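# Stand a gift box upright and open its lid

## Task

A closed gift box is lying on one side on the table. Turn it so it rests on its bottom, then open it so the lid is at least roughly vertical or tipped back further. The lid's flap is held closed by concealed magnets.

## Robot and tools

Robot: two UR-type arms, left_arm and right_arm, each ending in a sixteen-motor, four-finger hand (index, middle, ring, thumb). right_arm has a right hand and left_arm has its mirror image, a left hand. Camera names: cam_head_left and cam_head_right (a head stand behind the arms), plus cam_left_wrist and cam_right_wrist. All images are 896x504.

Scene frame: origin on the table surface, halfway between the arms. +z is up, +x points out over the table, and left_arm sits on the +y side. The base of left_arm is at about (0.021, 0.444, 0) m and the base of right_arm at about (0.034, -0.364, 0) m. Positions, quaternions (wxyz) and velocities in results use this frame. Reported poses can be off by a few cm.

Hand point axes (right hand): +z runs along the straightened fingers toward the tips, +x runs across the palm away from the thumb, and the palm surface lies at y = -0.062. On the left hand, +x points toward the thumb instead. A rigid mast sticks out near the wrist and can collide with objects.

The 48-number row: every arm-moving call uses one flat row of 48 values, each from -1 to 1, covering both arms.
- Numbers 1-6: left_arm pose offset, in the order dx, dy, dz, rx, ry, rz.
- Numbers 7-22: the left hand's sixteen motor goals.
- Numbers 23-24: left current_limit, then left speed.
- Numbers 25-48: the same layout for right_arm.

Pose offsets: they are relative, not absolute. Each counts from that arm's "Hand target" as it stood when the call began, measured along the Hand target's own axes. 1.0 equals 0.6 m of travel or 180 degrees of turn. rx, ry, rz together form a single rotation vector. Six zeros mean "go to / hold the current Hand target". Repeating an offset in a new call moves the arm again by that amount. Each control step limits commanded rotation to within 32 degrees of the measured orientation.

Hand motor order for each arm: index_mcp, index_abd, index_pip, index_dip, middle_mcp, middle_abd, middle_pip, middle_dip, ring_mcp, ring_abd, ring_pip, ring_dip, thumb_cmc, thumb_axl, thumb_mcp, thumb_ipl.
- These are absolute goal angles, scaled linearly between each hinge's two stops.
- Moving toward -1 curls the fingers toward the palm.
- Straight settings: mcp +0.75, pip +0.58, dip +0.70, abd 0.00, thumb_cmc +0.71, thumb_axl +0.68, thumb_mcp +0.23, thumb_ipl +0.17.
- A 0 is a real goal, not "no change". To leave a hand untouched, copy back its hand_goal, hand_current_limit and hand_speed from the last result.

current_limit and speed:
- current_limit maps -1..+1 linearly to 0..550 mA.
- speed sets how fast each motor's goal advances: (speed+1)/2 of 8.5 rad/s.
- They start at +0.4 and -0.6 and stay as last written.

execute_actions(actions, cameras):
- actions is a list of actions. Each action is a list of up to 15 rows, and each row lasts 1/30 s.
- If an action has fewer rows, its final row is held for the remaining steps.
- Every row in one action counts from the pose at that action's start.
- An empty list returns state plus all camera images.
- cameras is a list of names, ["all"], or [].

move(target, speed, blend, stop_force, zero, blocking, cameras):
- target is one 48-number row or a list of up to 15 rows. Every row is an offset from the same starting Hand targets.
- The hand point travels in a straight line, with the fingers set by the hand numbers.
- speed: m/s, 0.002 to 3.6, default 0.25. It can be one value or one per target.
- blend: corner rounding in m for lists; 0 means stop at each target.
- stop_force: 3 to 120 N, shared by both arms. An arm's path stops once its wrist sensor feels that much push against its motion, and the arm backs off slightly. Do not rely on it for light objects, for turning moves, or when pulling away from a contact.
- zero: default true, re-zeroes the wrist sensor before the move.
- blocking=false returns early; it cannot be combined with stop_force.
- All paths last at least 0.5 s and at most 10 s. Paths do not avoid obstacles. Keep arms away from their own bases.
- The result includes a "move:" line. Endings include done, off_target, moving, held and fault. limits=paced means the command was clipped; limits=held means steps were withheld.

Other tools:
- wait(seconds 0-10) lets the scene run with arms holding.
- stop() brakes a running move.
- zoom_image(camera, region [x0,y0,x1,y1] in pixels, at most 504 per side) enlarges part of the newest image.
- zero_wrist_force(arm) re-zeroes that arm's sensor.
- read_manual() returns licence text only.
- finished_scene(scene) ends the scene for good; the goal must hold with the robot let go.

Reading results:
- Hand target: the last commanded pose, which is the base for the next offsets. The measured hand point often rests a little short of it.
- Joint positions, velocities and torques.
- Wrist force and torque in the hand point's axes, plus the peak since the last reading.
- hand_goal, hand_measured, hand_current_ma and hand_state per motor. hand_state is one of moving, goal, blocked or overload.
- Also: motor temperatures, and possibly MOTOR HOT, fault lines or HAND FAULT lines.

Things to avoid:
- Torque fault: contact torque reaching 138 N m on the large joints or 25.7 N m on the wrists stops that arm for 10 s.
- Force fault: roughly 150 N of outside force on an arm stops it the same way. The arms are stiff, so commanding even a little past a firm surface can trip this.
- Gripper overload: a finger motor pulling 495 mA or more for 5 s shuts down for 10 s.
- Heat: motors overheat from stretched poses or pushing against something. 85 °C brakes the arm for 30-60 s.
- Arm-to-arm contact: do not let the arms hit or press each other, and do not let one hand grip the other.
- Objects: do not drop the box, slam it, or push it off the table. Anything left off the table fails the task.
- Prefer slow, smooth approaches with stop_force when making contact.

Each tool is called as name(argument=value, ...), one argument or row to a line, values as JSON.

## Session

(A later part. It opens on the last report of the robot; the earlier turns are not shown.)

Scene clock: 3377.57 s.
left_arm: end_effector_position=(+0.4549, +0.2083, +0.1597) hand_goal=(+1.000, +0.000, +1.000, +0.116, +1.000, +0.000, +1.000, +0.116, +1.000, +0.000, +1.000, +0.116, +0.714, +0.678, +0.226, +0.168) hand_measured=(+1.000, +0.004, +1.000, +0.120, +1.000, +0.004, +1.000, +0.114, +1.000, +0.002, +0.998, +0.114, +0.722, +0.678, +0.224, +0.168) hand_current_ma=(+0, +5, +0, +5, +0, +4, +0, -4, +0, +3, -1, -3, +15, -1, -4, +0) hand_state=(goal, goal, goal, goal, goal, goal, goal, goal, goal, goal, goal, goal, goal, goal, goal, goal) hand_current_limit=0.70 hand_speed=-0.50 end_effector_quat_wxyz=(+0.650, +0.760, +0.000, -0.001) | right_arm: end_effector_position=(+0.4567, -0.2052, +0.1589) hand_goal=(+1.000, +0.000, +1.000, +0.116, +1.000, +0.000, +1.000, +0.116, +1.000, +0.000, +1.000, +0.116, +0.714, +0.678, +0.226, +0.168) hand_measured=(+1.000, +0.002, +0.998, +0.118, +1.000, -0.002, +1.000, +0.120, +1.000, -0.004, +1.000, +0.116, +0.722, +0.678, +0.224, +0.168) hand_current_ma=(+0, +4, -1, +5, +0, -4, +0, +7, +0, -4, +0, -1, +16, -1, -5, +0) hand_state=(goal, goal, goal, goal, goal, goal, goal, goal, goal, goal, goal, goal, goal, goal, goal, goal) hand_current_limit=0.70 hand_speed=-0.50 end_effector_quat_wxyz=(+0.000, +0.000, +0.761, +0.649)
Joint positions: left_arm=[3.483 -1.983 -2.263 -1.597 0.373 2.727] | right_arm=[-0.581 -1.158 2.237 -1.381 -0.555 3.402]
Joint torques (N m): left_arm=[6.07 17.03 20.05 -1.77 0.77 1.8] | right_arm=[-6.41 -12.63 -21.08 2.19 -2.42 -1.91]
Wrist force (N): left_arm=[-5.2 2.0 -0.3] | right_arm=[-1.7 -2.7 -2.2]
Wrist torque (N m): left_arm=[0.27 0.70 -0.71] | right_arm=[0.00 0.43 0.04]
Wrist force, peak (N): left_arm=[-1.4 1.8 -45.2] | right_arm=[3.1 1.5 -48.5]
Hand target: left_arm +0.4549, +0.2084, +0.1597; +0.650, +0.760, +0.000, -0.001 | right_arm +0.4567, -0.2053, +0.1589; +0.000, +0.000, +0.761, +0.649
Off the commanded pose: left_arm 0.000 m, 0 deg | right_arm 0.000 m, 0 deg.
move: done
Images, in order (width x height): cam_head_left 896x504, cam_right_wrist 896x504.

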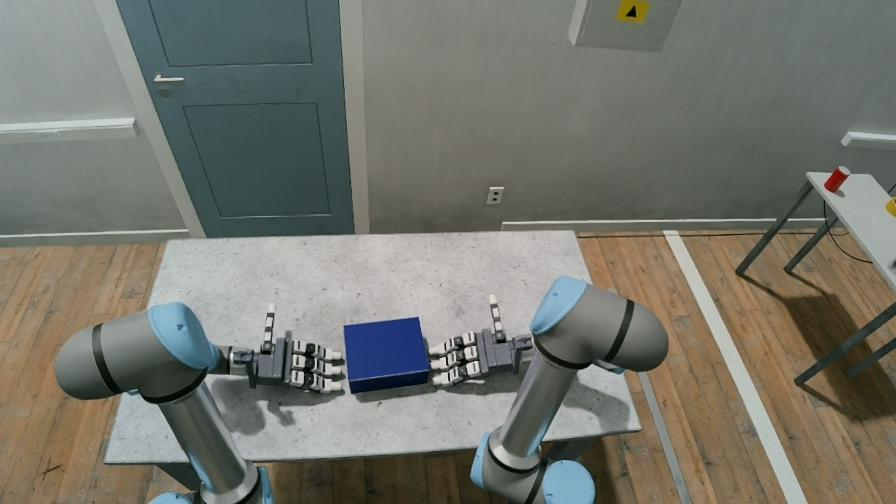

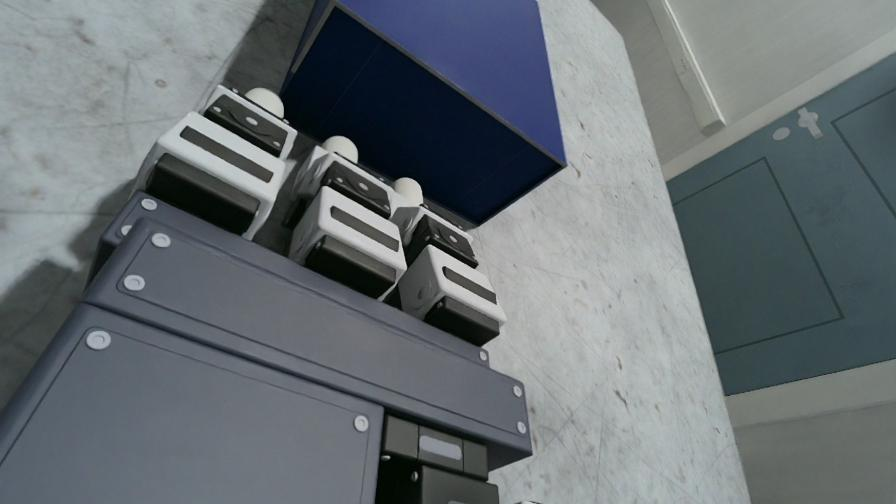

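move(
  target=[
    [-0.051,0.001,0.0064,0,0.0439,-0.0069,1,0,1,0.116,1,0,1,0.116,1,0,1,-0.471,0.714,0.678,0.226,0.168,0.7,-0.5,-0.0417,0.001,0.0063,0,0.0439,-0.0069,1,0,1,0.116,1,0,1,0.116,1,0,1,-0.471,0.714,0.678,0.226,0.168,0.7,-0.5],
  ],
  speed=0.05,
)

move(
  target=[
    [0,0.0078,0.0494,0,0,0,1,0,1,0.116,1,0,1,0.116,1,0,1,-0.471,0.714,0.678,0.226,0.168,0.7,-0.5,0,0.0078,0.0494,0,0,0,1,0,1,0.116,1,0,1,0.116,1,0,1,-0.471,0.714,0.678,0.226,0.168,0.7,-0.5],
  ],
  speed=0.015,
  stop_force=25,
  cameras=["all"],
)

Scene clock: 3416.63 s.
left_arm: end_effector_position=(+0.4243, +0.2045, +0.1597) hand_goal=(+1.000, +0.000, +1.000, +0.116, +1.000, +0.000, +1.000, +0.116, +1.000, +0.000, +1.000, -0.470, +0.714, +0.678, +0.226, +0.168) hand_measured=(+1.000, +0.004, +1.000, +0.120, +1.000, +0.004, +1.000, +0.114, +1.000, +0.002, +0.998, -0.466, +0.722, +0.678, +0.224, +0.168) hand_current_ma=(+0, +4, +0, +5, +0, +4, +0, -4, +0, +3, -1, +6, +15, -1, -4, +0) hand_state=(goal, goal, goal, goal, goal, goal, goal, goal, goal, goal, goal, goal, goal, goal, goal, goal) hand_current_limit=0.70 hand_speed=-0.50 end_effector_quat_wxyz=(+0.648, +0.758, +0.053, +0.045) | right_arm: end_effector_position=(+0.4817, -0.2015, +0.1589) hand_goal=(+1.000, +0.000, +1.000, +0.116, +1.000, +0.000, +1.000, +0.116, +1.000, +0.000, +1.000, -0.470, +0.714, +0.678, +0.226, +0.168) hand_measured=(+1.000, +0.002, +0.998, +0.118, +1.000, -0.002, +1.000, +0.120, +1.000, -0.004, +1.000, -0.466, +0.722, +0.678, +0.224, +0.168) hand_current_ma=(+0, +4, -1, +5, +0, -4, +0, +7, +0, -4, +0, +7, +16, -1, -5, +0) hand_state=(goal, goal, goal, goal, goal, goal, goal, goal, goal, goal, goal, goal, goal, goal, goal, goal) hand_current_limit=0.70 hand_speed=-0.50 end_effector_quat_wxyz=(-0.045, -0.053, +0.759, +0.648)
Joint positions: left_arm=[3.521 -1.898 -2.479 -1.322 0.285 2.575] | right_arm=[-0.508 -1.07 2.063 -1.267 -0.618 3.368]
Joint torques (N m): left_arm=[7.15 36.84 -3.98 3.37 -2.75 -1.14] | right_arm=[6.7 -17.52 -21.92 2.28 -2.52 -1.95]
Wrist force (N): left_arm=[-5.6 1.8 -0.2] | right_arm=[-1.9 -2.6 -2.0]
Wrist torque (N m): left_arm=[0.24 0.73 -0.57] | right_arm=[0.04 0.43 0.07]
Wrist force, peak (N): left_arm=[-5.7 2.0 -0.4] | right_arm=[-1.7 -3.0 -2.1]
Hand target: left_arm +0.4242, +0.2045, +0.1597; +0.648, +0.758, +0.053, +0.045 | right_arm +0.4817, -0.2015, +0.1589; -0.045, -0.053, +0.759, +0.648
Off the commanded pose: left_arm 0.000 m, 0 deg | right_arm 0.000 m, 0 deg.
move: done

Scene clock: 3419.03 s.
left_arm: end_effector_position=(+0.4265, +0.1877, +0.1598) hand_goal=(+1.000, +0.000, +1.000, +0.116, +1.000, +0.000, +1.000, +0.116, +1.000, +0.000, +1.000, -0.470, +0.714, +0.678, +0.226, +0.168) hand_measured=(+1.000, +0.000, +1.000, +0.118, +1.000, -0.004, +1.000, +0.114, +1.002, -0.044, +1.000, -0.488, +0.722, +0.678, +0.224, +0.168) hand_current_ma=(+0, +0, +0, +4, +1, -6, +0, -4, +1, -105, +0, -42, +15, -1, -4, +0) hand_state=(goal, goal, goal, goal, goal, goal, goal, goal, goal, blocked, goal, goal, goal, goal, goal, goal) hand_current_limit=0.70 hand_speed=-0.50 end_effector_quat_wxyz=(+0.649, +0.758, +0.053, +0.044) | right_arm: end_effector_position=(+0.4794, -0.1846, +0.1589) hand_goal=(+1.000, +0.000, +1.000, +0.116, +1.000, +0.000, +1.000, +0.116, +1.000, +0.000, +1.000, -0.470, +0.714, +0.678, +0.226, +0.168) hand_measured=(+1.000, +0.030, +1.000, +0.116, +1.000, +0.002, +1.000, +0.118, +1.000, +0.002, +1.000, -0.484, +0.722, +0.678, +0.224, +0.168) hand_current_ma=(+1, +70, +1, +0, +1, +2, +0, +2, +1, +3, +0, -31, +16, -1, -4, +0) hand_state=(goal, blocked, goal, goal, goal, goal, goal, goal, goal, goal, goal, goal, goal, goal, goal, goal) hand_current_limit=0.70 hand_speed=-0.50 end_effector_quat_wxyz=(-0.045, -0.053, +0.759, +0.648)
Joint positions: left_arm=[3.47 -1.916 -2.495 -1.178 0.244 2.461] | right_arm=[-0.476 -1.079 2.081 -1.289 -0.587 3.383]
Joint torques (N m): left_arm=[1.64 36.02 16.2 -1.35 -1.08 1.67] | right_arm=[5.02 -14.58 -14.23 4.35 -3.13 -1.64]
Wrist force (N): left_arm=[-7.1 -1.1 -20.3] | right_arm=[-3.6 -3.4 -24.9]
Wrist torque (N m): left_arm=[2.81 -0.14 -0.69] | right_arm=[2.86 0.43 -0.44]
Wrist force, peak (N): left_arm=[-7.8 -0.7 -38.3] | right_arm=[-3.0 -3.0 -42.9]
Hand target: left_arm +0.4265, +0.1877, +0.1598; +0.649, +0.758, +0.053, +0.044 (not the last commanded pose) | right_arm +0.4794, -0.1846, +0.1589; -0.045, -0.053, +0.759, +0.648 (not the last commanded pose)
Off the commanded pose: left_arm 0.013 m, 0 deg | right_arm 0.013 m, 0 deg.
move: contact (left_arm, right_arm)

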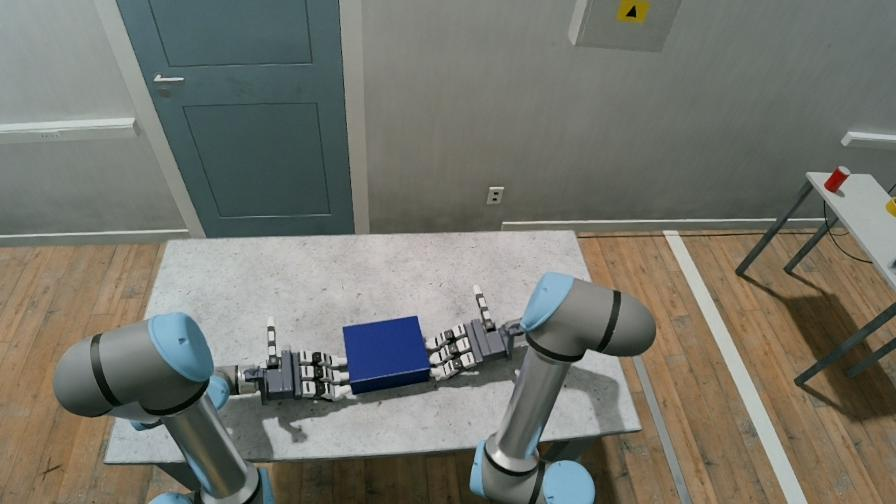

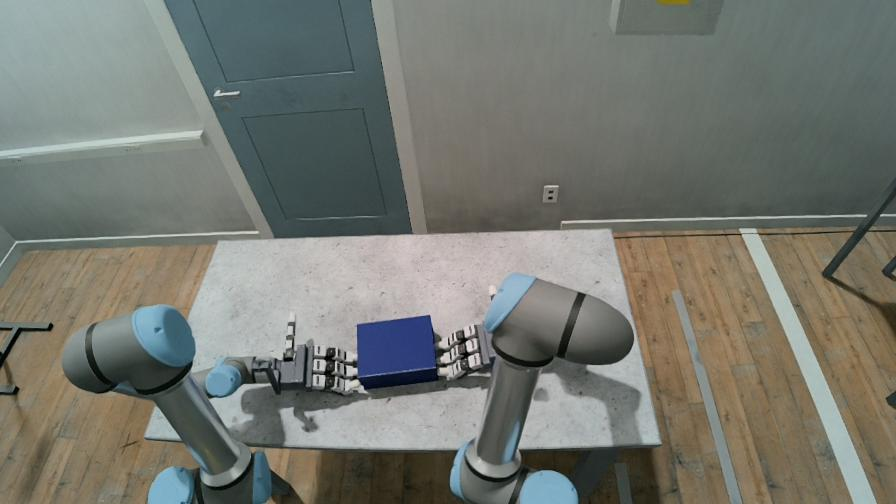

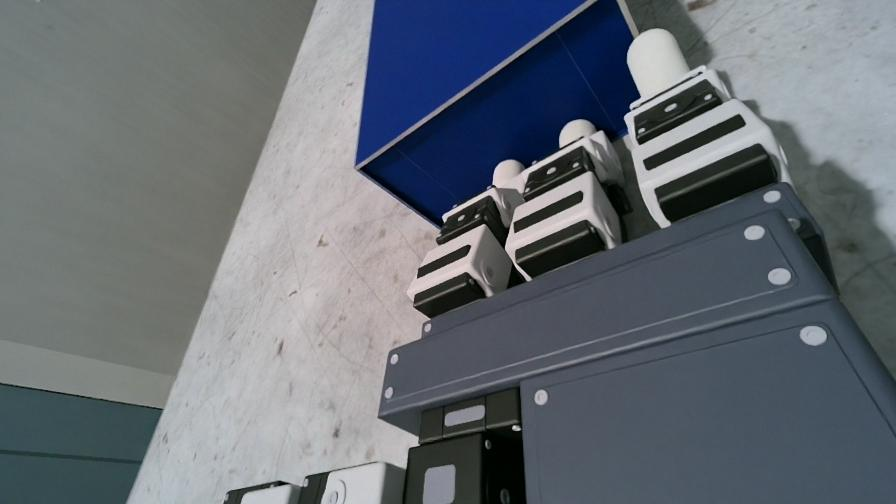

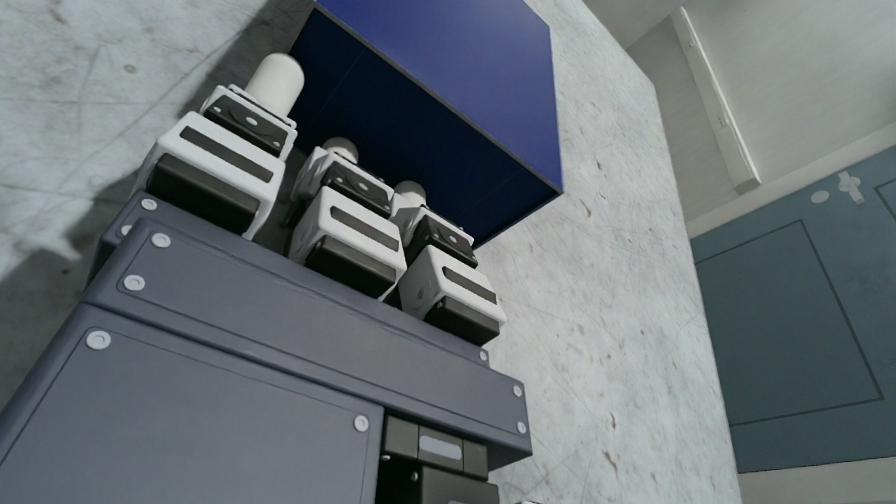

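move(
  target=[
    [0,-0.004,-0.0247,0,0,0,1,0,1,0.116,1,0,1,0.116,1,0,1,-0.471,0.714,0.678,0.226,0.168,0.7,-0.5,0,-0.004,-0.0247,0,0,0,1,0,1,0.116,1,0,1,0.116,1,0,1,-0.471,0.714,0.678,0.226,0.168,0.7,-0.5],
    [0.0333,-0.004,-0.0247,0,0,0,1,0,1,0.116,1,0,1,0.116,1,0,1,-0.471,0.714,0.678,0.226,0.168,0.7,-0.5,-0.02,-0.004,-0.0247,0,0,0,1,0,1,0.116,1,0,1,0.116,1,0,1,-0.471,0.714,0.678,0.226,0.168,0.7,-0.5],
  ],
  speed=0.05,
  cameras=["all"],
)

zoom_image(
  camera="cam_head_left",
  region=[270, 280, 510, 420],
)

zoom_image(
  camera="cam_head_right",
  region=[270, 280, 510, 420],
)

Scene clock: 3431.07 s.
left_arm: end_effector_position=(+0.4441, +0.2053, +0.1597) hand_goal=(+1.000, +0.000, +1.000, +0.116, +1.000, +0.000, +1.000, +0.116, +1.000, +0.000, +1.000, -0.470, +0.714, +0.678, +0.226, +0.168) hand_measured=(+1.000, +0.000, +1.000, +0.118, +1.000, -0.004, +1.000, +0.114, +1.000, -0.004, +1.000, -0.472, +0.722, +0.678, +0.224, +0.168) hand_current_ma=(+0, +0, +0, +4, +0, -4, +0, -2, +0, -5, +0, -4, +15, -1, -4, +0) hand_state=(goal, goal, goal, goal, goal, goal, goal, goal, goal, goal, goal, goal, goal, goal, goal, goal) hand_current_limit=0.70 hand_speed=-0.50 end_effector_quat_wxyz=(+0.649, +0.758, +0.053, +0.044) | right_arm: end_effector_position=(+0.4933, -0.1978, +0.1588) hand_goal=(+1.000, +0.000, +1.000, +0.116, +1.000, +0.000, +1.000, +0.116, +1.000, +0.000, +1.000, -0.470, +0.714, +0.678, +0.226, +0.168) hand_measured=(+1.000, +0.004, +1.000, +0.116, +1.000, +0.002, +1.000, +0.118, +1.000, +0.002, +1.000, -0.472, +0.722, +0.678, +0.224, +0.168) hand_current_ma=(+0, +4, +0, +1, +0, +2, +0, +2, +0, +4, +0, -4, +16, -1, -4, +0) hand_state=(goal, goal, goal, goal, goal, goal, goal, goal, goal, goal, goal, goal, goal, goal, goal, goal) hand_current_limit=0.70 hand_speed=-0.50 end_effector_quat_wxyz=(-0.045, -0.053, +0.759, +0.648)
Joint positions: left_arm=[3.502 -1.929 -2.431 -1.303 0.269 2.538] | right_arm=[-0.489 -1.054 2.033 -1.26 -0.6 3.376]
Joint torques (N m): left_arm=[-7.01 14.04 16.68 3.25 -2.91 -0.93] | right_arm=[7.18 -19.71 -23.45 2.3 3.39 2.25]
Wrist force (N): left_arm=[-5.4 1.8 -0.1] | right_arm=[-1.7 -2.4 -2.3]
Wrist torque (N m): left_arm=[0.24 0.72 -0.55] | right_arm=[0.09 0.44 -0.13]
Wrist force, peak (N): left_arm=[-7.7 -2.4 -20.5] | right_arm=[-3.5 -3.3 -25.1]
Hand target: left_arm +0.4443, +0.2053, +0.1597; +0.649, +0.758, +0.053, +0.044 | right_arm +0.4934, -0.1978, +0.1588; -0.045, -0.053, +0.759, +0.648
Off the commanded pose: left_arm 0.000 m, 0 deg | right_arm 0.000 m, 0 deg.
move: done

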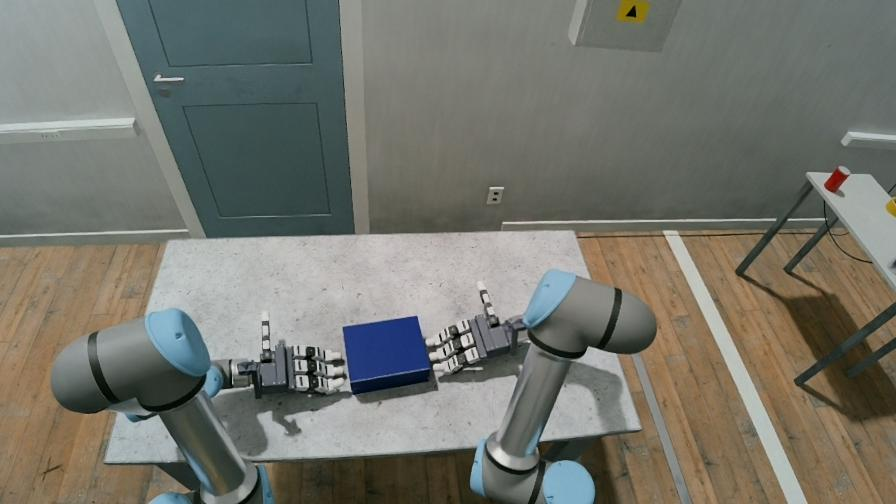

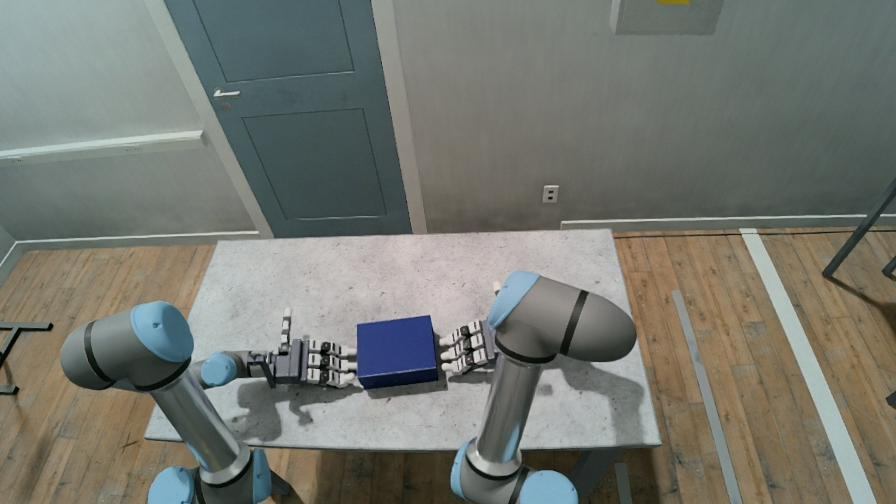

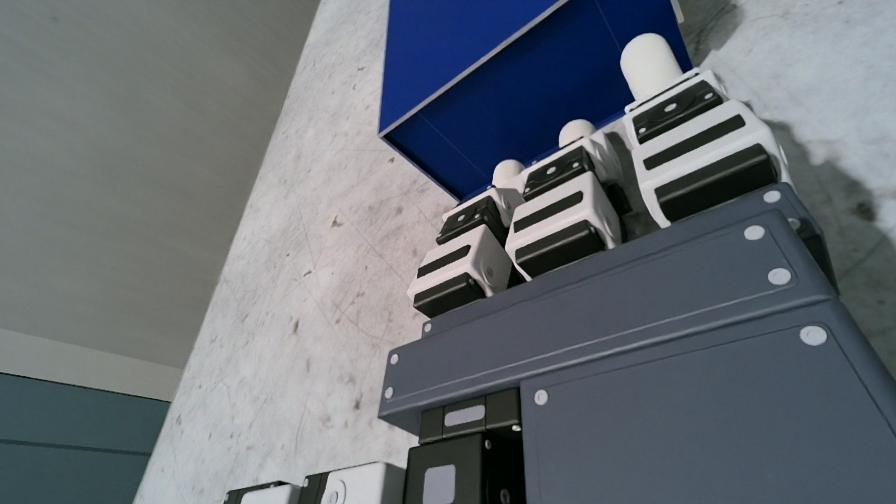

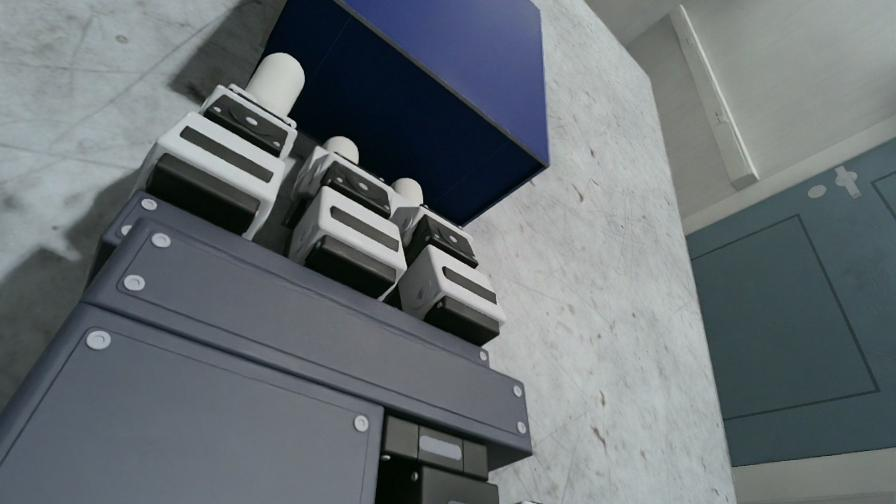

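Scaled by 2.100 from the camera's 896x504 image, which has a finer 1280x720 frame.

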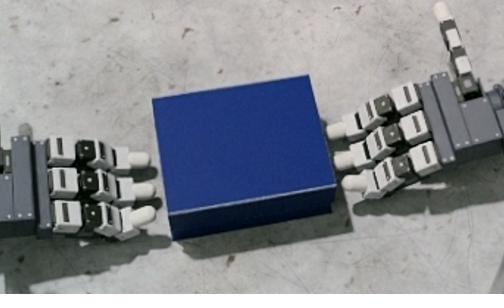

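Scaled by 2.100 from the camera's 896x504 image, which has a finer 1280x720 frame.

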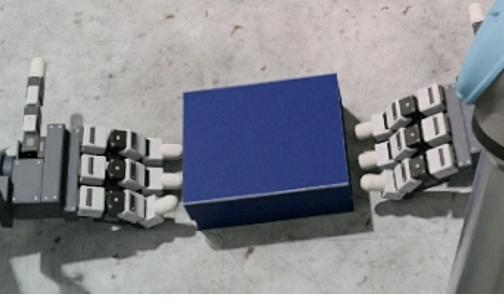

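move(
  target=[
    [0,0.0078,0.0494,0,0,0,1,0,1,0.116,1,0,1,0.116,1,0,1,-0.471,0.714,0.678,0.226,0.168,0.7,-0.5,0,0.0078,0.0494,0,0,0,1,0,1,0.116,1,0,1,0.116,1,0,1,-0.471,0.714,0.678,0.226,0.168,0.7,-0.5],
  ],
  speed=0.012,
  stop_force=40,
  cameras=["all"],
)

zoom_image(
  camera="cam_left_wrist",
  region=[360, 0, 760, 240],
)

zoom_image(
  camera="cam_right_wrist",
  region=[160, 0, 560, 240],
)

Scene clock: 3451.30 s.
left_arm: end_effector_position=(+0.4464, +0.1899, +0.1598) hand_goal=(+1.000, +0.000, +1.000, +0.116, +1.000, +0.000, +1.000, +0.116, +1.000, +0.000, +1.000, -0.470, +0.714, +0.678, +0.226, +0.168) hand_measured=(+1.002, -0.004, +1.000, +0.116, +1.002, -0.006, +1.002, +0.112, +1.000, -0.004, +1.000, -0.472, +0.722, +0.678, +0.224, +0.168) hand_current_ma=(+2, -4, +1, +1, +2, -9, +1, -8, +0, -4, +0, -4, +15, -1, -4, +0) hand_state=(goal, goal, goal, goal, goal, goal, goal, goal, goal, goal, goal, goal, goal, goal, goal, goal) hand_current_limit=0.70 hand_speed=-0.50 end_effector_quat_wxyz=(+0.649, +0.758, +0.053, +0.044) | right_arm: end_effector_position=(+0.4913, -0.1822, +0.1588) hand_goal=(+1.000, +0.000, +1.000, +0.116, +1.000, +0.000, +1.000, +0.116, +1.000, +0.000, +1.000, -0.470, +0.714, +0.678, +0.226, +0.168) hand_measured=(+1.002, -0.002, +1.002, +0.114, +1.002, -0.004, +1.000, +0.116, +1.000, +0.002, +1.000, -0.472, +0.722, +0.678, +0.224, +0.168) hand_current_ma=(+2, -4, +1, -3, +2, -6, +1, -1, +0, +4, +0, -4, +16, -1, -4, +0) hand_state=(goal, goal, goal, goal, goal, goal, goal, goal, goal, goal, goal, goal, goal, goal, goal, goal) hand_current_limit=0.70 hand_speed=-0.50 end_effector_quat_wxyz=(-0.045, -0.053, +0.759, +0.648)
Joint positions: left_arm=[3.457 -1.946 -2.445 -1.167 0.234 2.429] | right_arm=[-0.46 -1.062 2.049 -1.282 -0.572 3.392]
Joint torques (N m): left_arm=[-7.22 35.93 14.11 -1.91 0.27 1.63] | right_arm=[14.49 -12.66 -9.7 5.15 -3.42 -1.75]
Wrist force (N): left_arm=[-6.0 3.1 -38.6] | right_arm=[-1.8 -0.1 -44.6]
Wrist torque (N m): left_arm=[4.85 0.53 -0.82] | right_arm=[5.03 0.32 -0.13]
Wrist force, peak (N): left_arm=[-5.7 6.4 -53.5] | right_arm=[-1.4 1.9 -55.9]
Hand target: left_arm +0.4465, +0.1899, +0.1598; +0.649, +0.758, +0.053, +0.044 (not the last commanded pose) | right_arm +0.4913, -0.1822, +0.1588; -0.045, -0.053, +0.759, +0.648 (not the last commanded pose)
Off the commanded pose: left_arm 0.014 m, 0 deg | right_arm 0.014 m, 0 deg.
move: contact (left_arm, right_arm)

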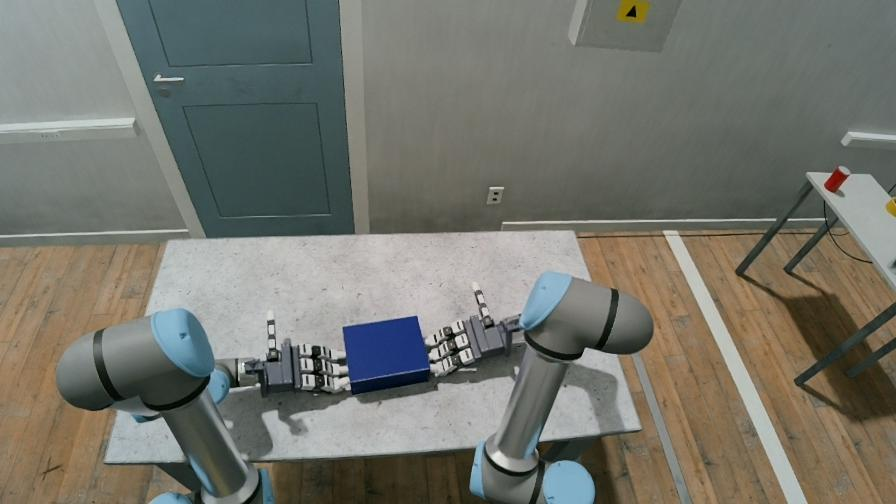

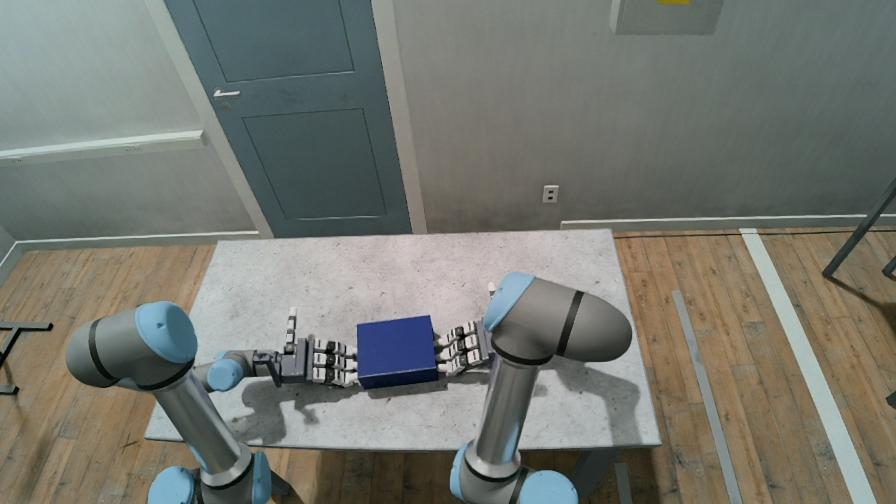

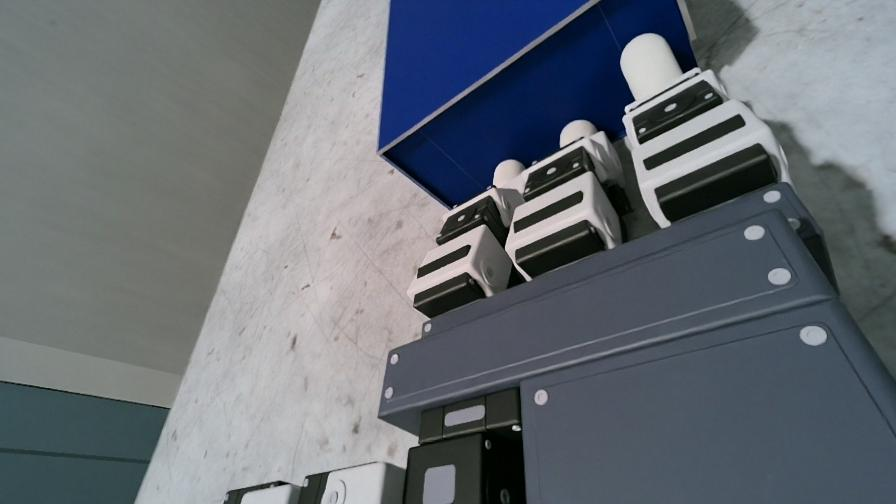

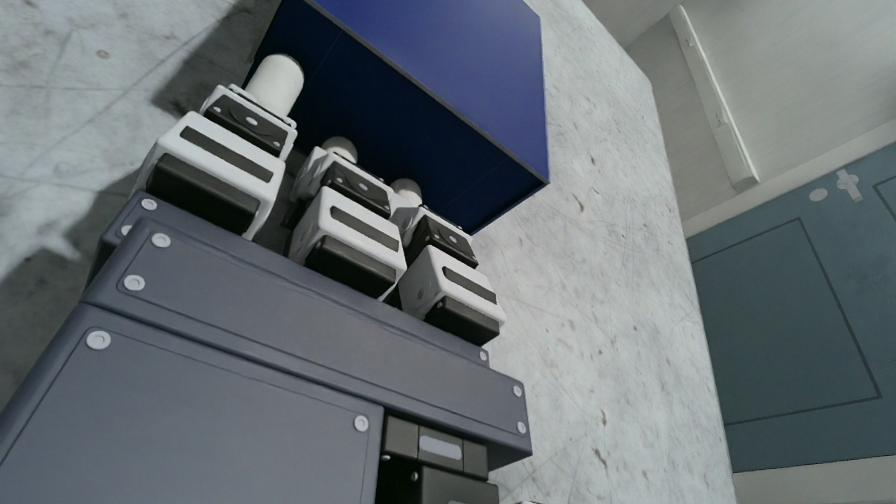

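Scaled by 1.260 from the camera's 896x504 image, which has a finer 1280x720 frame.

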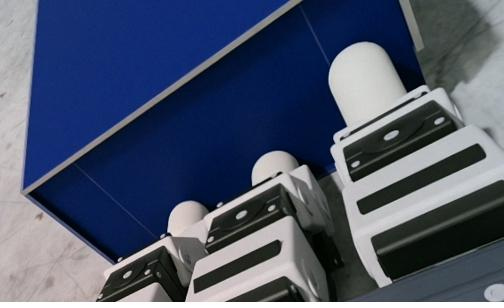

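Scaled by 1.260 from the camera's 896x504 image, which has a finer 1280x720 frame.

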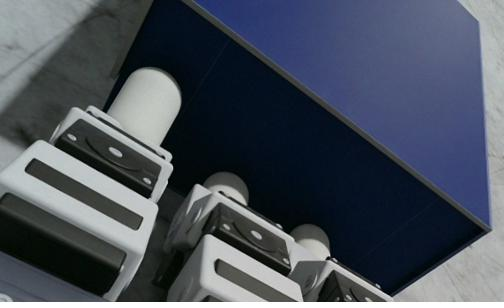

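move(
  target=[
    [0,0,0,0,0,0,1,0,1,0.116,1,0,1,0.116,1,0,0.692,-0.484,0.714,0.678,0.226,0.168,0.9,-0.85,0,0,0,0,0,0,1,0,1,0.116,1,0,1,0.116,1,0,0.692,-0.484,0.714,0.678,0.226,0.168,0.9,-0.85],
    [0,0,0,0,0,0,1,0,1,0.116,1,0,1,0.116,1,0,0.5,-0.384,0.714,0.678,0.226,0.168,0.9,-0.85,0,0,0,0,0,0,1,0,1,0.116,1,0,1,0.116,1,0,0.5,-0.384,0.714,0.678,0.226,0.168,0.9,-0.85],
  ],
  cameras=["cam_left_wrist","cam_right_wrist"],
)

Scene clock: 3472.17 s.
left_arm: end_effector_position=(+0.4465, +0.1899, +0.1598) hand_goal=(+1.000, +0.000, +1.000, +0.116, +1.000, +0.000, +1.000, +0.116, +1.000, +0.000, +0.500, -0.384, +0.714, +0.678, +0.226, +0.168) hand_measured=(+1.002, -0.004, +1.000, +0.114, +1.002, -0.006, +1.002, +0.106, +1.002, +0.000, +0.624, -0.416, +0.722, +0.678, +0.224, +0.168) hand_current_ma=(+1, -4, +1, -2, +2, -9, +1, -18, +2, -1, +469, -84, +15, -1, -4, +0) hand_state=(goal, goal, goal, goal, goal, goal, goal, goal, goal, goal, blocked, blocked, goal, goal, goal, goal) hand_current_limit=0.90 hand_speed=-0.85 end_effector_quat_wxyz=(+0.649, +0.758, +0.053, +0.044) | right_arm: end_effector_position=(+0.4913, -0.1822, +0.1588) hand_goal=(+1.000, +0.000, +1.000, +0.116, +1.000, +0.000, +1.000, +0.116, +1.000, +0.000, +0.500, -0.384, +0.714, +0.678, +0.226, +0.168) hand_measured=(+1.002, -0.002, +1.002, +0.112, +1.002, -0.004, +1.000, +0.110, +1.002, +0.004, +0.612, -0.404, +0.722, +0.678, +0.224, +0.168) hand_current_ma=(+2, -4, +1, -7, +2, -6, +1, -11, +2, +6, +426, -54, +16, -1, -4, +0) hand_state=(goal, goal, goal, goal, goal, goal, goal, goal, goal, goal, blocked, blocked, goal, goal, goal, goal) hand_current_limit=0.90 hand_speed=-0.85 end_effector_quat_wxyz=(-0.045, -0.053, +0.759, +0.648)
Joint positions: left_arm=[3.457 -1.946 -2.445 -1.167 0.235 2.429] | right_arm=[-0.46 -1.062 2.049 -1.282 -0.572 3.392]
Joint torques (N m): left_arm=[-13.03 35.52 13.05 -1.97 -2.45 1.13] | right_arm=[19.15 -14.97 -6.89 4.27 -0.91 -1.06]
Wrist force (N): left_arm=[-5.4 -2.9 -47.5] | right_arm=[-2.5 -5.9 -50.6]
Wrist torque (N m): left_arm=[6.03 -0.07 -0.17] | right_arm=[5.90 0.85 -0.64]
Wrist force, peak (N): left_arm=[-5.4 -3.7 -47.5] | right_arm=[-2.5 -5.9 -50.6]
Hand target: left_arm +0.4465, +0.1899, +0.1598; +0.649, +0.758, +0.053, +0.044 | right_arm +0.4913, -0.1822, +0.1588; -0.045, -0.053, +0.759, +0.648
Off the commanded pose: left_arm 0.000 m, 0 deg | right_arm 0.000 m, 0 deg.
move: done
Images, in order (width x height): cam_left_wrist 896x504, cam_right_wrist 896x504.

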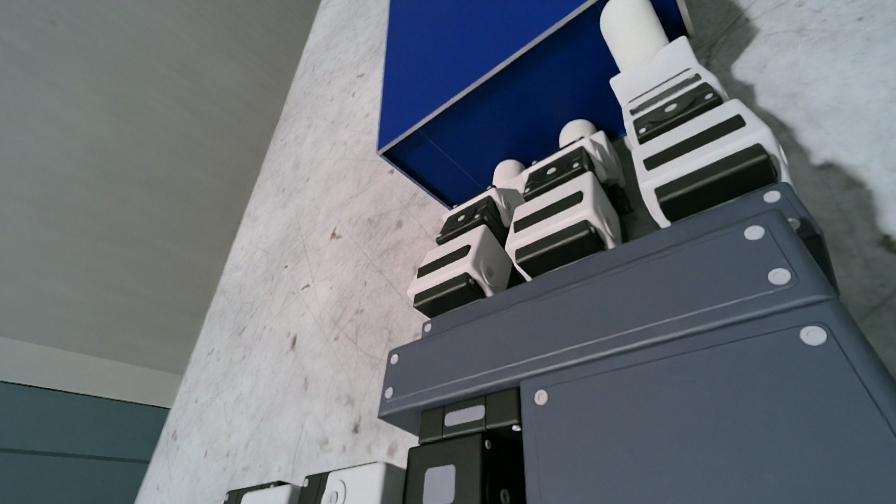

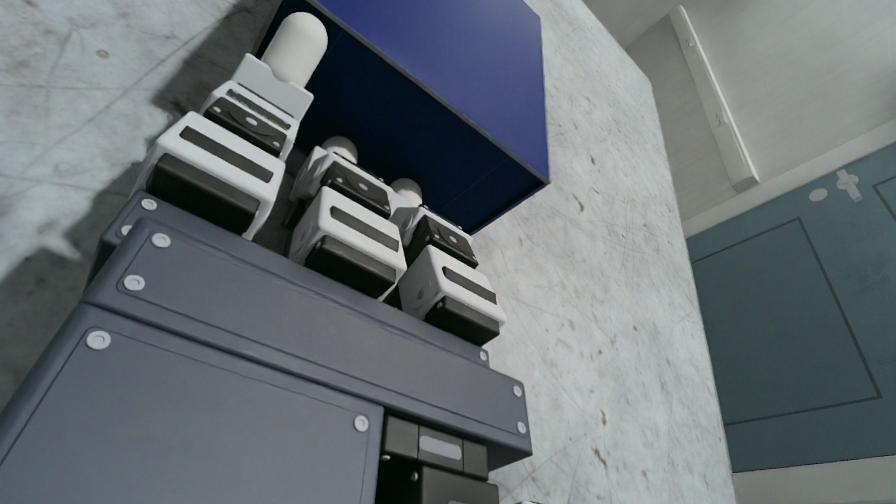

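move(
  target=[
    [0,0,0.0015,0,0,0,1,0,1,0.116,1,0,1,-0.471,1,0,0.62,-0.43,0.714,0.678,0.226,0.168,0.9,-0.75,0,0,0.0015,0,0,0,1,0,1,0.116,1,0,1,-0.471,1,0,0.62,-0.43,0.714,0.678,0.226,0.168,0.9,-0.75],
    [0,0,0.002,0,0,0,1,0,1,0.116,1,0,0.5,-0.384,1,0,0.5,-0.384,0.714,0.678,0.226,0.168,0.9,-0.75,0,0,0.002,0,0,0,1,0,1,0.116,1,0,0.5,-0.384,1,0,0.5,-0.384,0.714,0.678,0.226,0.168,0.9,-0.75],
    [0,0,0.0025,0,0,0,1,0,1,0.116,1,0,0.3,-0.384,1,0,0.3,-0.384,0.714,0.678,0.226,0.168,1,-0.75,0,0,0.0025,0,0,0,1,0,1,0.116,1,0,0.3,-0.384,1,0,0.3,-0.384,0.714,0.678,0.226,0.168,1,-0.75],
  ],
  cameras=["cam_left_wrist","cam_right_wrist"],
)

execute_actions(
  actions=[
    [[0,0,0,0,0,0,1,0,1,0.116,1,0,0.5,-0.384,1,0,0.5,-0.384,0.714,0.678,0.226,0.168,0.8,-0.75,0,0,0,0,0,0,1,0,1,0.116,1,0,0.5,-0.384,1,0,0.5,-0.384,0.714,0.678,0.226,0.168,0.8,-0.75]],
  ],
)

Scene clock: 3503.13 s.
left_arm: end_effector_position=(+0.4467, +0.1884, +0.1596) hand_goal=(+1.000, +0.000, +1.000, +0.116, +1.000, +0.000, +0.300, -0.384, +1.000, +0.000, +0.300, -0.384, +0.714, +0.678, +0.226, +0.168) hand_measured=(+1.002, -0.004, +1.002, +0.092, +1.006, -0.008, +0.998, +0.044, +1.002, +0.010, +0.564, -0.416, +0.722, +0.678, +0.224, +0.168) hand_current_ma=(+4, -7, +2, -63, +9, -12, +550, +550, +2, +19, +550, -88, +15, -1, -4, +0) hand_state=(goal, goal, goal, blocked, goal, goal, blocked, blocked, goal, goal, blocked, blocked, goal, goal, goal, goal) hand_current_limit=1.00 hand_speed=-0.75 end_effector_quat_wxyz=(+0.649, +0.758, +0.053, +0.044) | right_arm: end_effector_position=(+0.4911, -0.1807, +0.1586) hand_goal=(+1.000, +0.000, +1.000, +0.116, +1.000, +0.000, +0.300, -0.384, +1.000, +0.000, +0.300, -0.384, +0.714, +0.678, +0.226, +0.168) hand_measured=(+1.002, -0.004, +1.002, +0.086, +1.004, -0.006, +0.996, +0.046, +1.002, +0.014, +0.550, -0.404, +0.722, +0.678, +0.224, +0.168) hand_current_ma=(+5, -7, +3, -86, +9, -9, +550, +550, +2, +28, +549, -52, +16, -1, -4, +0) hand_state=(goal, goal, goal, blocked, goal, goal, blocked, blocked, goal, goal, blocked, blocked, goal, goal, goal, goal) hand_current_limit=1.00 hand_speed=-0.75 end_effector_quat_wxyz=(-0.045, -0.053, +0.759, +0.648)
Joint positions: left_arm=[3.453 -1.949 -2.447 -1.15 0.231 2.417] | right_arm=[-0.457 -1.062 2.051 -1.284 -0.569 3.393]
Joint torques (N m): left_arm=[-51.07 5.89 -16.35 -0.84 -5.41 -1.78] | right_arm=[60.98 -32.06 30.07 11.36 1.16 2.85]
Wrist force (N): left_arm=[-4.1 -11.8 -114.3] | right_arm=[-3.5 -14.8 -116.8]
Wrist torque (N m): left_arm=[14.76 0.10 0.50] | right_arm=[14.43 0.81 -1.18]
Wrist force, peak (N): left_arm=[-4.1 -11.8 -114.3] | right_arm=[-3.5 -14.8 -116.8]
Hand target: left_arm +0.4467, +0.1884, +0.1595; +0.649, +0.758, +0.053, +0.044 | right_arm +0.4911, -0.1807, +0.1586; -0.045, -0.053, +0.759, +0.648
Off the commanded pose: left_arm 0.000 m, 0 deg | right_arm 0.000 m, 0 deg.
move: done
Images, in order (width x height): cam_left_wrist 896x504, cam_right_wrist 896x504.

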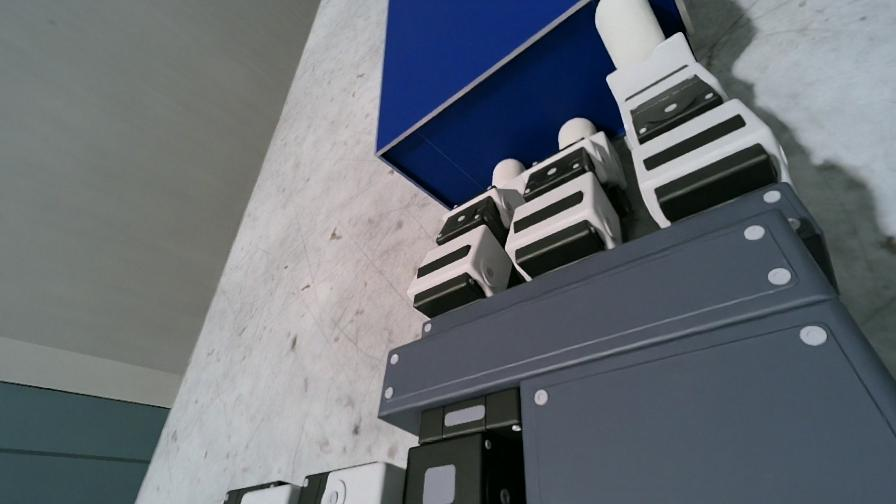

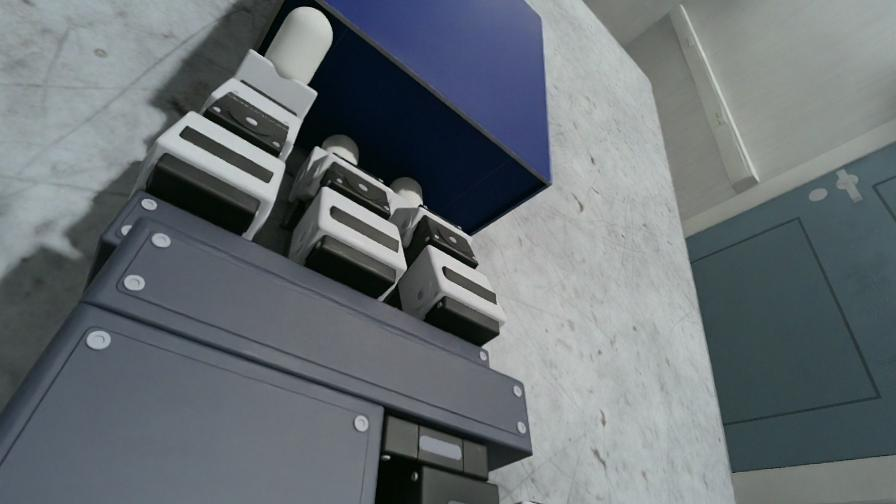

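Scene clock: 3503.83 s.
left_arm: end_effector_position=(+0.4467, +0.1884, +0.1595) hand_goal=(+1.000, +0.000, +1.000, +0.116, +1.000, +0.000, +0.500, -0.384, +1.000, +0.000, +0.500, -0.384, +0.714, +0.678, +0.226, +0.168) hand_measured=(+1.002, -0.004, +1.002, +0.090, +1.006, -0.008, +0.998, +0.044, +1.002, +0.012, +0.566, -0.416, +0.722, +0.678, +0.224, +0.168) hand_current_ma=(+4, -7, +2, -63, +10, -12, +495, +495, +2, +19, +214, -87, +15, -1, -4, +0) hand_state=(goal, goal, goal, blocked, goal, goal, blocked, blocked, goal, goal, blocked, blocked, goal, goal, goal, goal) hand_current_limit=0.80 hand_speed=-0.75 end_effector_quat_wxyz=(+0.649, +0.758, +0.053, +0.044) | right_arm: end_effector_position=(+0.4911, -0.1807, +0.1586) hand_goal=(+1.000, +0.000, +1.000, +0.116, +1.000, +0.000, +0.500, -0.384, +1.000, +0.000, +0.500, -0.384, +0.714, +0.678, +0.226, +0.168) hand_measured=(+1.002, -0.004, +1.002, +0.086, +1.004, -0.006, +0.996, +0.046, +1.002, +0.014, +0.554, -0.404, +0.722, +0.678, +0.224, +0.168) hand_current_ma=(+5, -7, +3, -87, +10, -9, +495, +495, +2, +28, +178, -54, +16, -1, -4, +0) hand_state=(goal, goal, goal, blocked, goal, goal, blocked, blocked, goal, goal, blocked, blocked, goal, goal, goal, goal) hand_current_limit=0.80 hand_speed=-0.75 end_effector_quat_wxyz=(-0.045, -0.053, +0.759, +0.648)
Joint positions: left_arm=[3.453 -1.949 -2.447 -1.15 0.231 2.417] | right_arm=[-0.457 -1.062 2.051 -1.284 -0.569 3.393]
Joint torques (N m): left_arm=[-50.6 8.17 -16.23 -0.91 -4.33 -1.45] | right_arm=[60.86 -29.92 30.34 11.92 -1.7 2.38]
Wrist force (N): left_arm=[-4.8 -13.0 -113.9] | right_arm=[-2.8 -14.8 -115.8]
Wrist torque (N m): left_arm=[14.74 0.03 0.43] | right_arm=[14.31 0.88 -1.01]
Wrist force, peak (N): left_arm=[-3.9 -11.2 -114.4] | right_arm=[-3.5 -14.1 -117.1]
Hand target: left_arm +0.4467, +0.1884, +0.1595; +0.649, +0.758, +0.053, +0.044 | right_arm +0.4911, -0.1807, +0.1586; -0.045, -0.053, +0.759, +0.648
Off the commanded pose: left_arm 0.000 m, 0 deg | right_arm 0.000 m, 0 deg.

move(
  target=[
    [0,-0.0078,-0.0494,0,0,0,1,0,1,0.116,1,0,1,0.116,1,0,1,-0.471,-0.4,0.678,0.226,0.168,0.7,-0.5,0,-0.0078,-0.0494,0,0,0,1,0,1,0.116,1,0,1,0.116,1,0,1,-0.471,-0.4,0.678,0.226,0.168,0.7,-0.5],
    [0.1172,0.0444,-0.0395,0,-0.0295,-0.1866,1,0,1,0.7,1,0,-0.8,-0.8,1,0,1,0.7,-0.4,0.678,0.226,0.168,0.7,-0.5,-0.1295,0.0444,-0.0395,0,0.0295,0.1866,1,0,1,0.7,1,0,-0.8,-0.8,1,0,1,0.7,-0.4,0.678,0.226,0.168,0.7,-0.5],
    [0.1172,-0.005,-0.0316,0,-0.0295,-0.1866,1,0,1,0.7,1,0,-0.8,-0.8,1,0,1,0.7,-0.4,0.678,0.226,0.168,0.7,-0.5,-0.1295,-0.005,-0.0316,0,0.0295,0.1866,1,0,1,0.7,1,0,-0.8,-0.8,1,0,1,0.7,-0.4,0.678,0.226,0.168,0.7,-0.5],
  ],
  speed=0.1,
  cameras=["all"],
)

Scene clock: 3639.20 s.
left_arm: end_effector_position=(+0.5137, +0.2171, +0.1595) hand_goal=(+1.000, +0.000, +1.000, +0.700, +1.000, +0.000, -0.800, -0.800, +1.000, +0.000, +1.000, +0.700, -0.400, +0.678, +0.226, +0.168) hand_measured=(+1.000, +0.000, +1.000, +0.698, +1.000, +0.000, -0.796, -0.798, +1.000, +0.002, +0.998, +0.698, -0.392, +0.678, +0.224, +0.168) hand_current_ma=(+0, -1, +0, -3, +0, -1, +7, +4, +0, +2, -1, -4, +13, -1, -4, +0) hand_state=(goal, goal, goal, goal, goal, goal, goal, goal, goal, goal, goal, goal, goal, goal, goal, goal) hand_current_limit=0.70 hand_speed=-0.50 end_effector_quat_wxyz=(+0.636, +0.712, +0.239, -0.180) | right_arm: end_effector_position=(+0.5706, -0.1890, +0.1587) hand_goal=(+1.000, +0.000, +1.000, +0.700, +1.000, +0.000, -0.800, -0.800, +1.000, +0.000, +1.000, +0.700, -0.400, +0.678, +0.226, +0.168) hand_measured=(+1.000, +0.004, +1.000, +0.698, +1.000, +0.002, -0.796, -0.798, +1.000, +0.002, +0.998, +0.698, -0.392, +0.678, +0.224, +0.168) hand_current_ma=(+0, +4, +0, -4, +0, +3, +7, +4, +0, +4, -2, -5, +15, -1, -4, +0) hand_state=(goal, goal, goal, goal, goal, goal, goal, goal, goal, goal, goal, goal, goal, goal, goal, goal) hand_current_limit=0.70 hand_speed=-0.50 end_effector_quat_wxyz=(-0.265, +0.139, +0.739, +0.604)
Joint positions: left_arm=[3.48 -1.934 -2.242 -1.684 0.315 2.136] | right_arm=[-0.433 -1.005 1.845 -1.065 -0.626 3.924]
Joint torques (N m): left_arm=[-6.17 15.97 -0.89 3.06 -2.46 -1.07] | right_arm=[7.22 -22.26 -5.3 -1.24 0.79 2.25]
Wrist force (N): left_arm=[-6.9 0.3 -1.2] | right_arm=[-2.5 -2.7 -2.6]
Wrist torque (N m): left_arm=[0.14 0.93 -0.56] | right_arm=[0.12 0.43 -0.31]
Wrist force, peak (N): left_arm=[-5.4 -8.5 -115.2] | right_arm=[-2.8 -15.6 -117.6]
Hand target: left_arm +0.5137, +0.2171, +0.1594; +0.636, +0.712, +0.239, -0.180 | right_arm +0.5707, -0.1890, +0.1586; -0.265, +0.139, +0.739, +0.604
Off the commanded pose: left_arm 0.000 m, 0 deg | right_arm 0.000 m, 0 deg.
HAND FAULT: one or more motors of the hand drew too much current for too long and shut down. This happened 15 times since the last result. The arm does not stop for it. Each such motor holds nothing for 10 seconds from its own shutdown, also while the arm is stopped by a fault of its own. Then it runs to the goal last written, under the current limit last written. A HAND FAULT can take a little off the scene's score.
move: done

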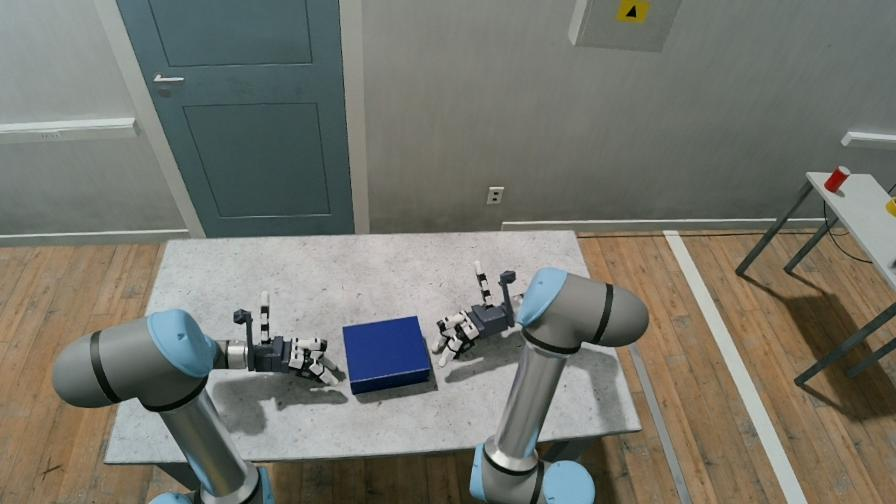

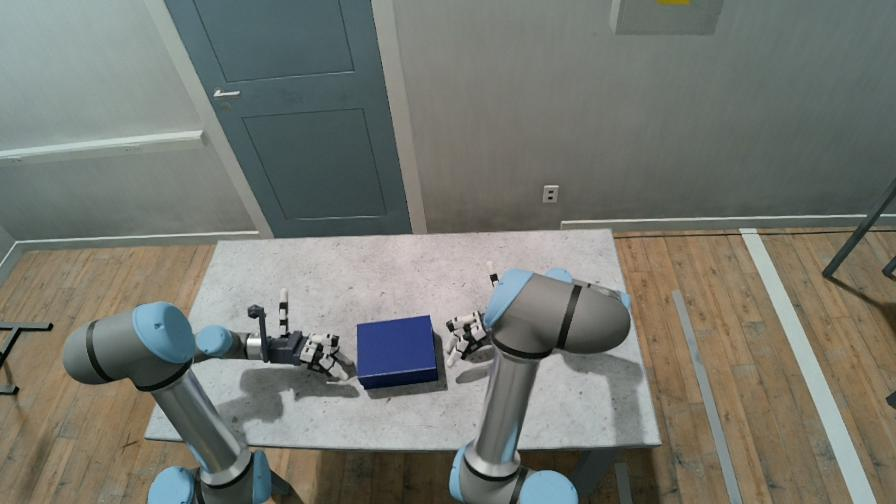

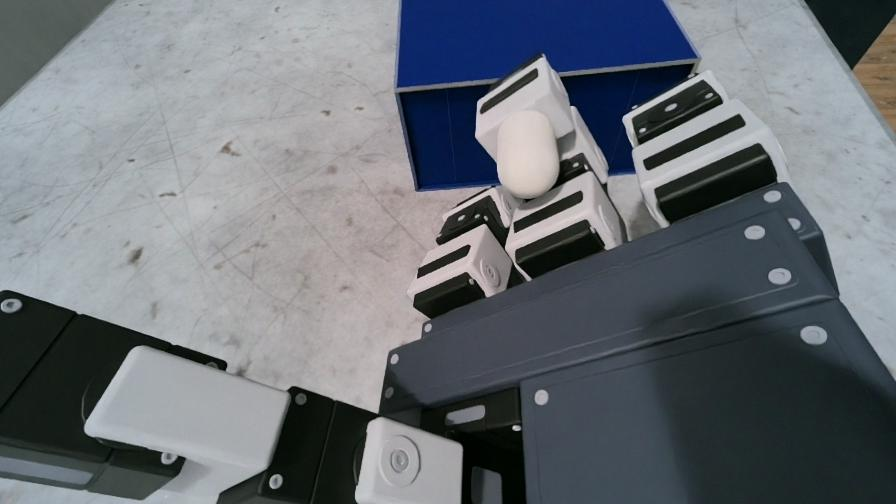

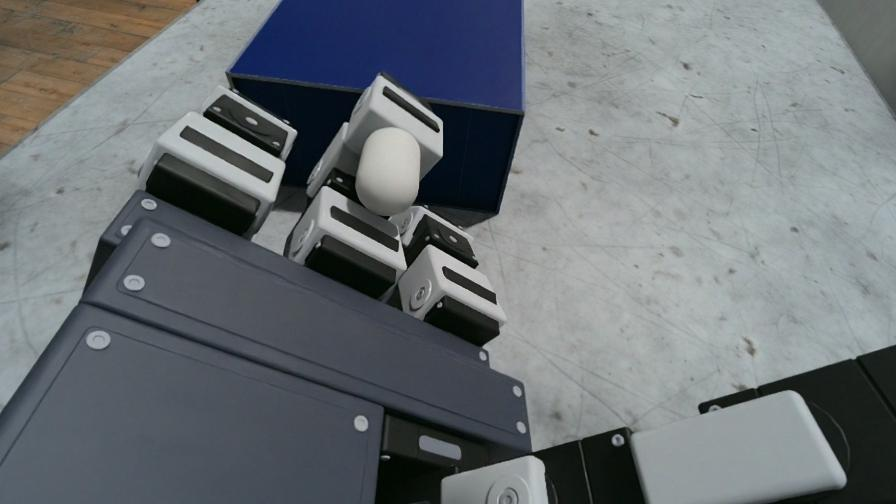

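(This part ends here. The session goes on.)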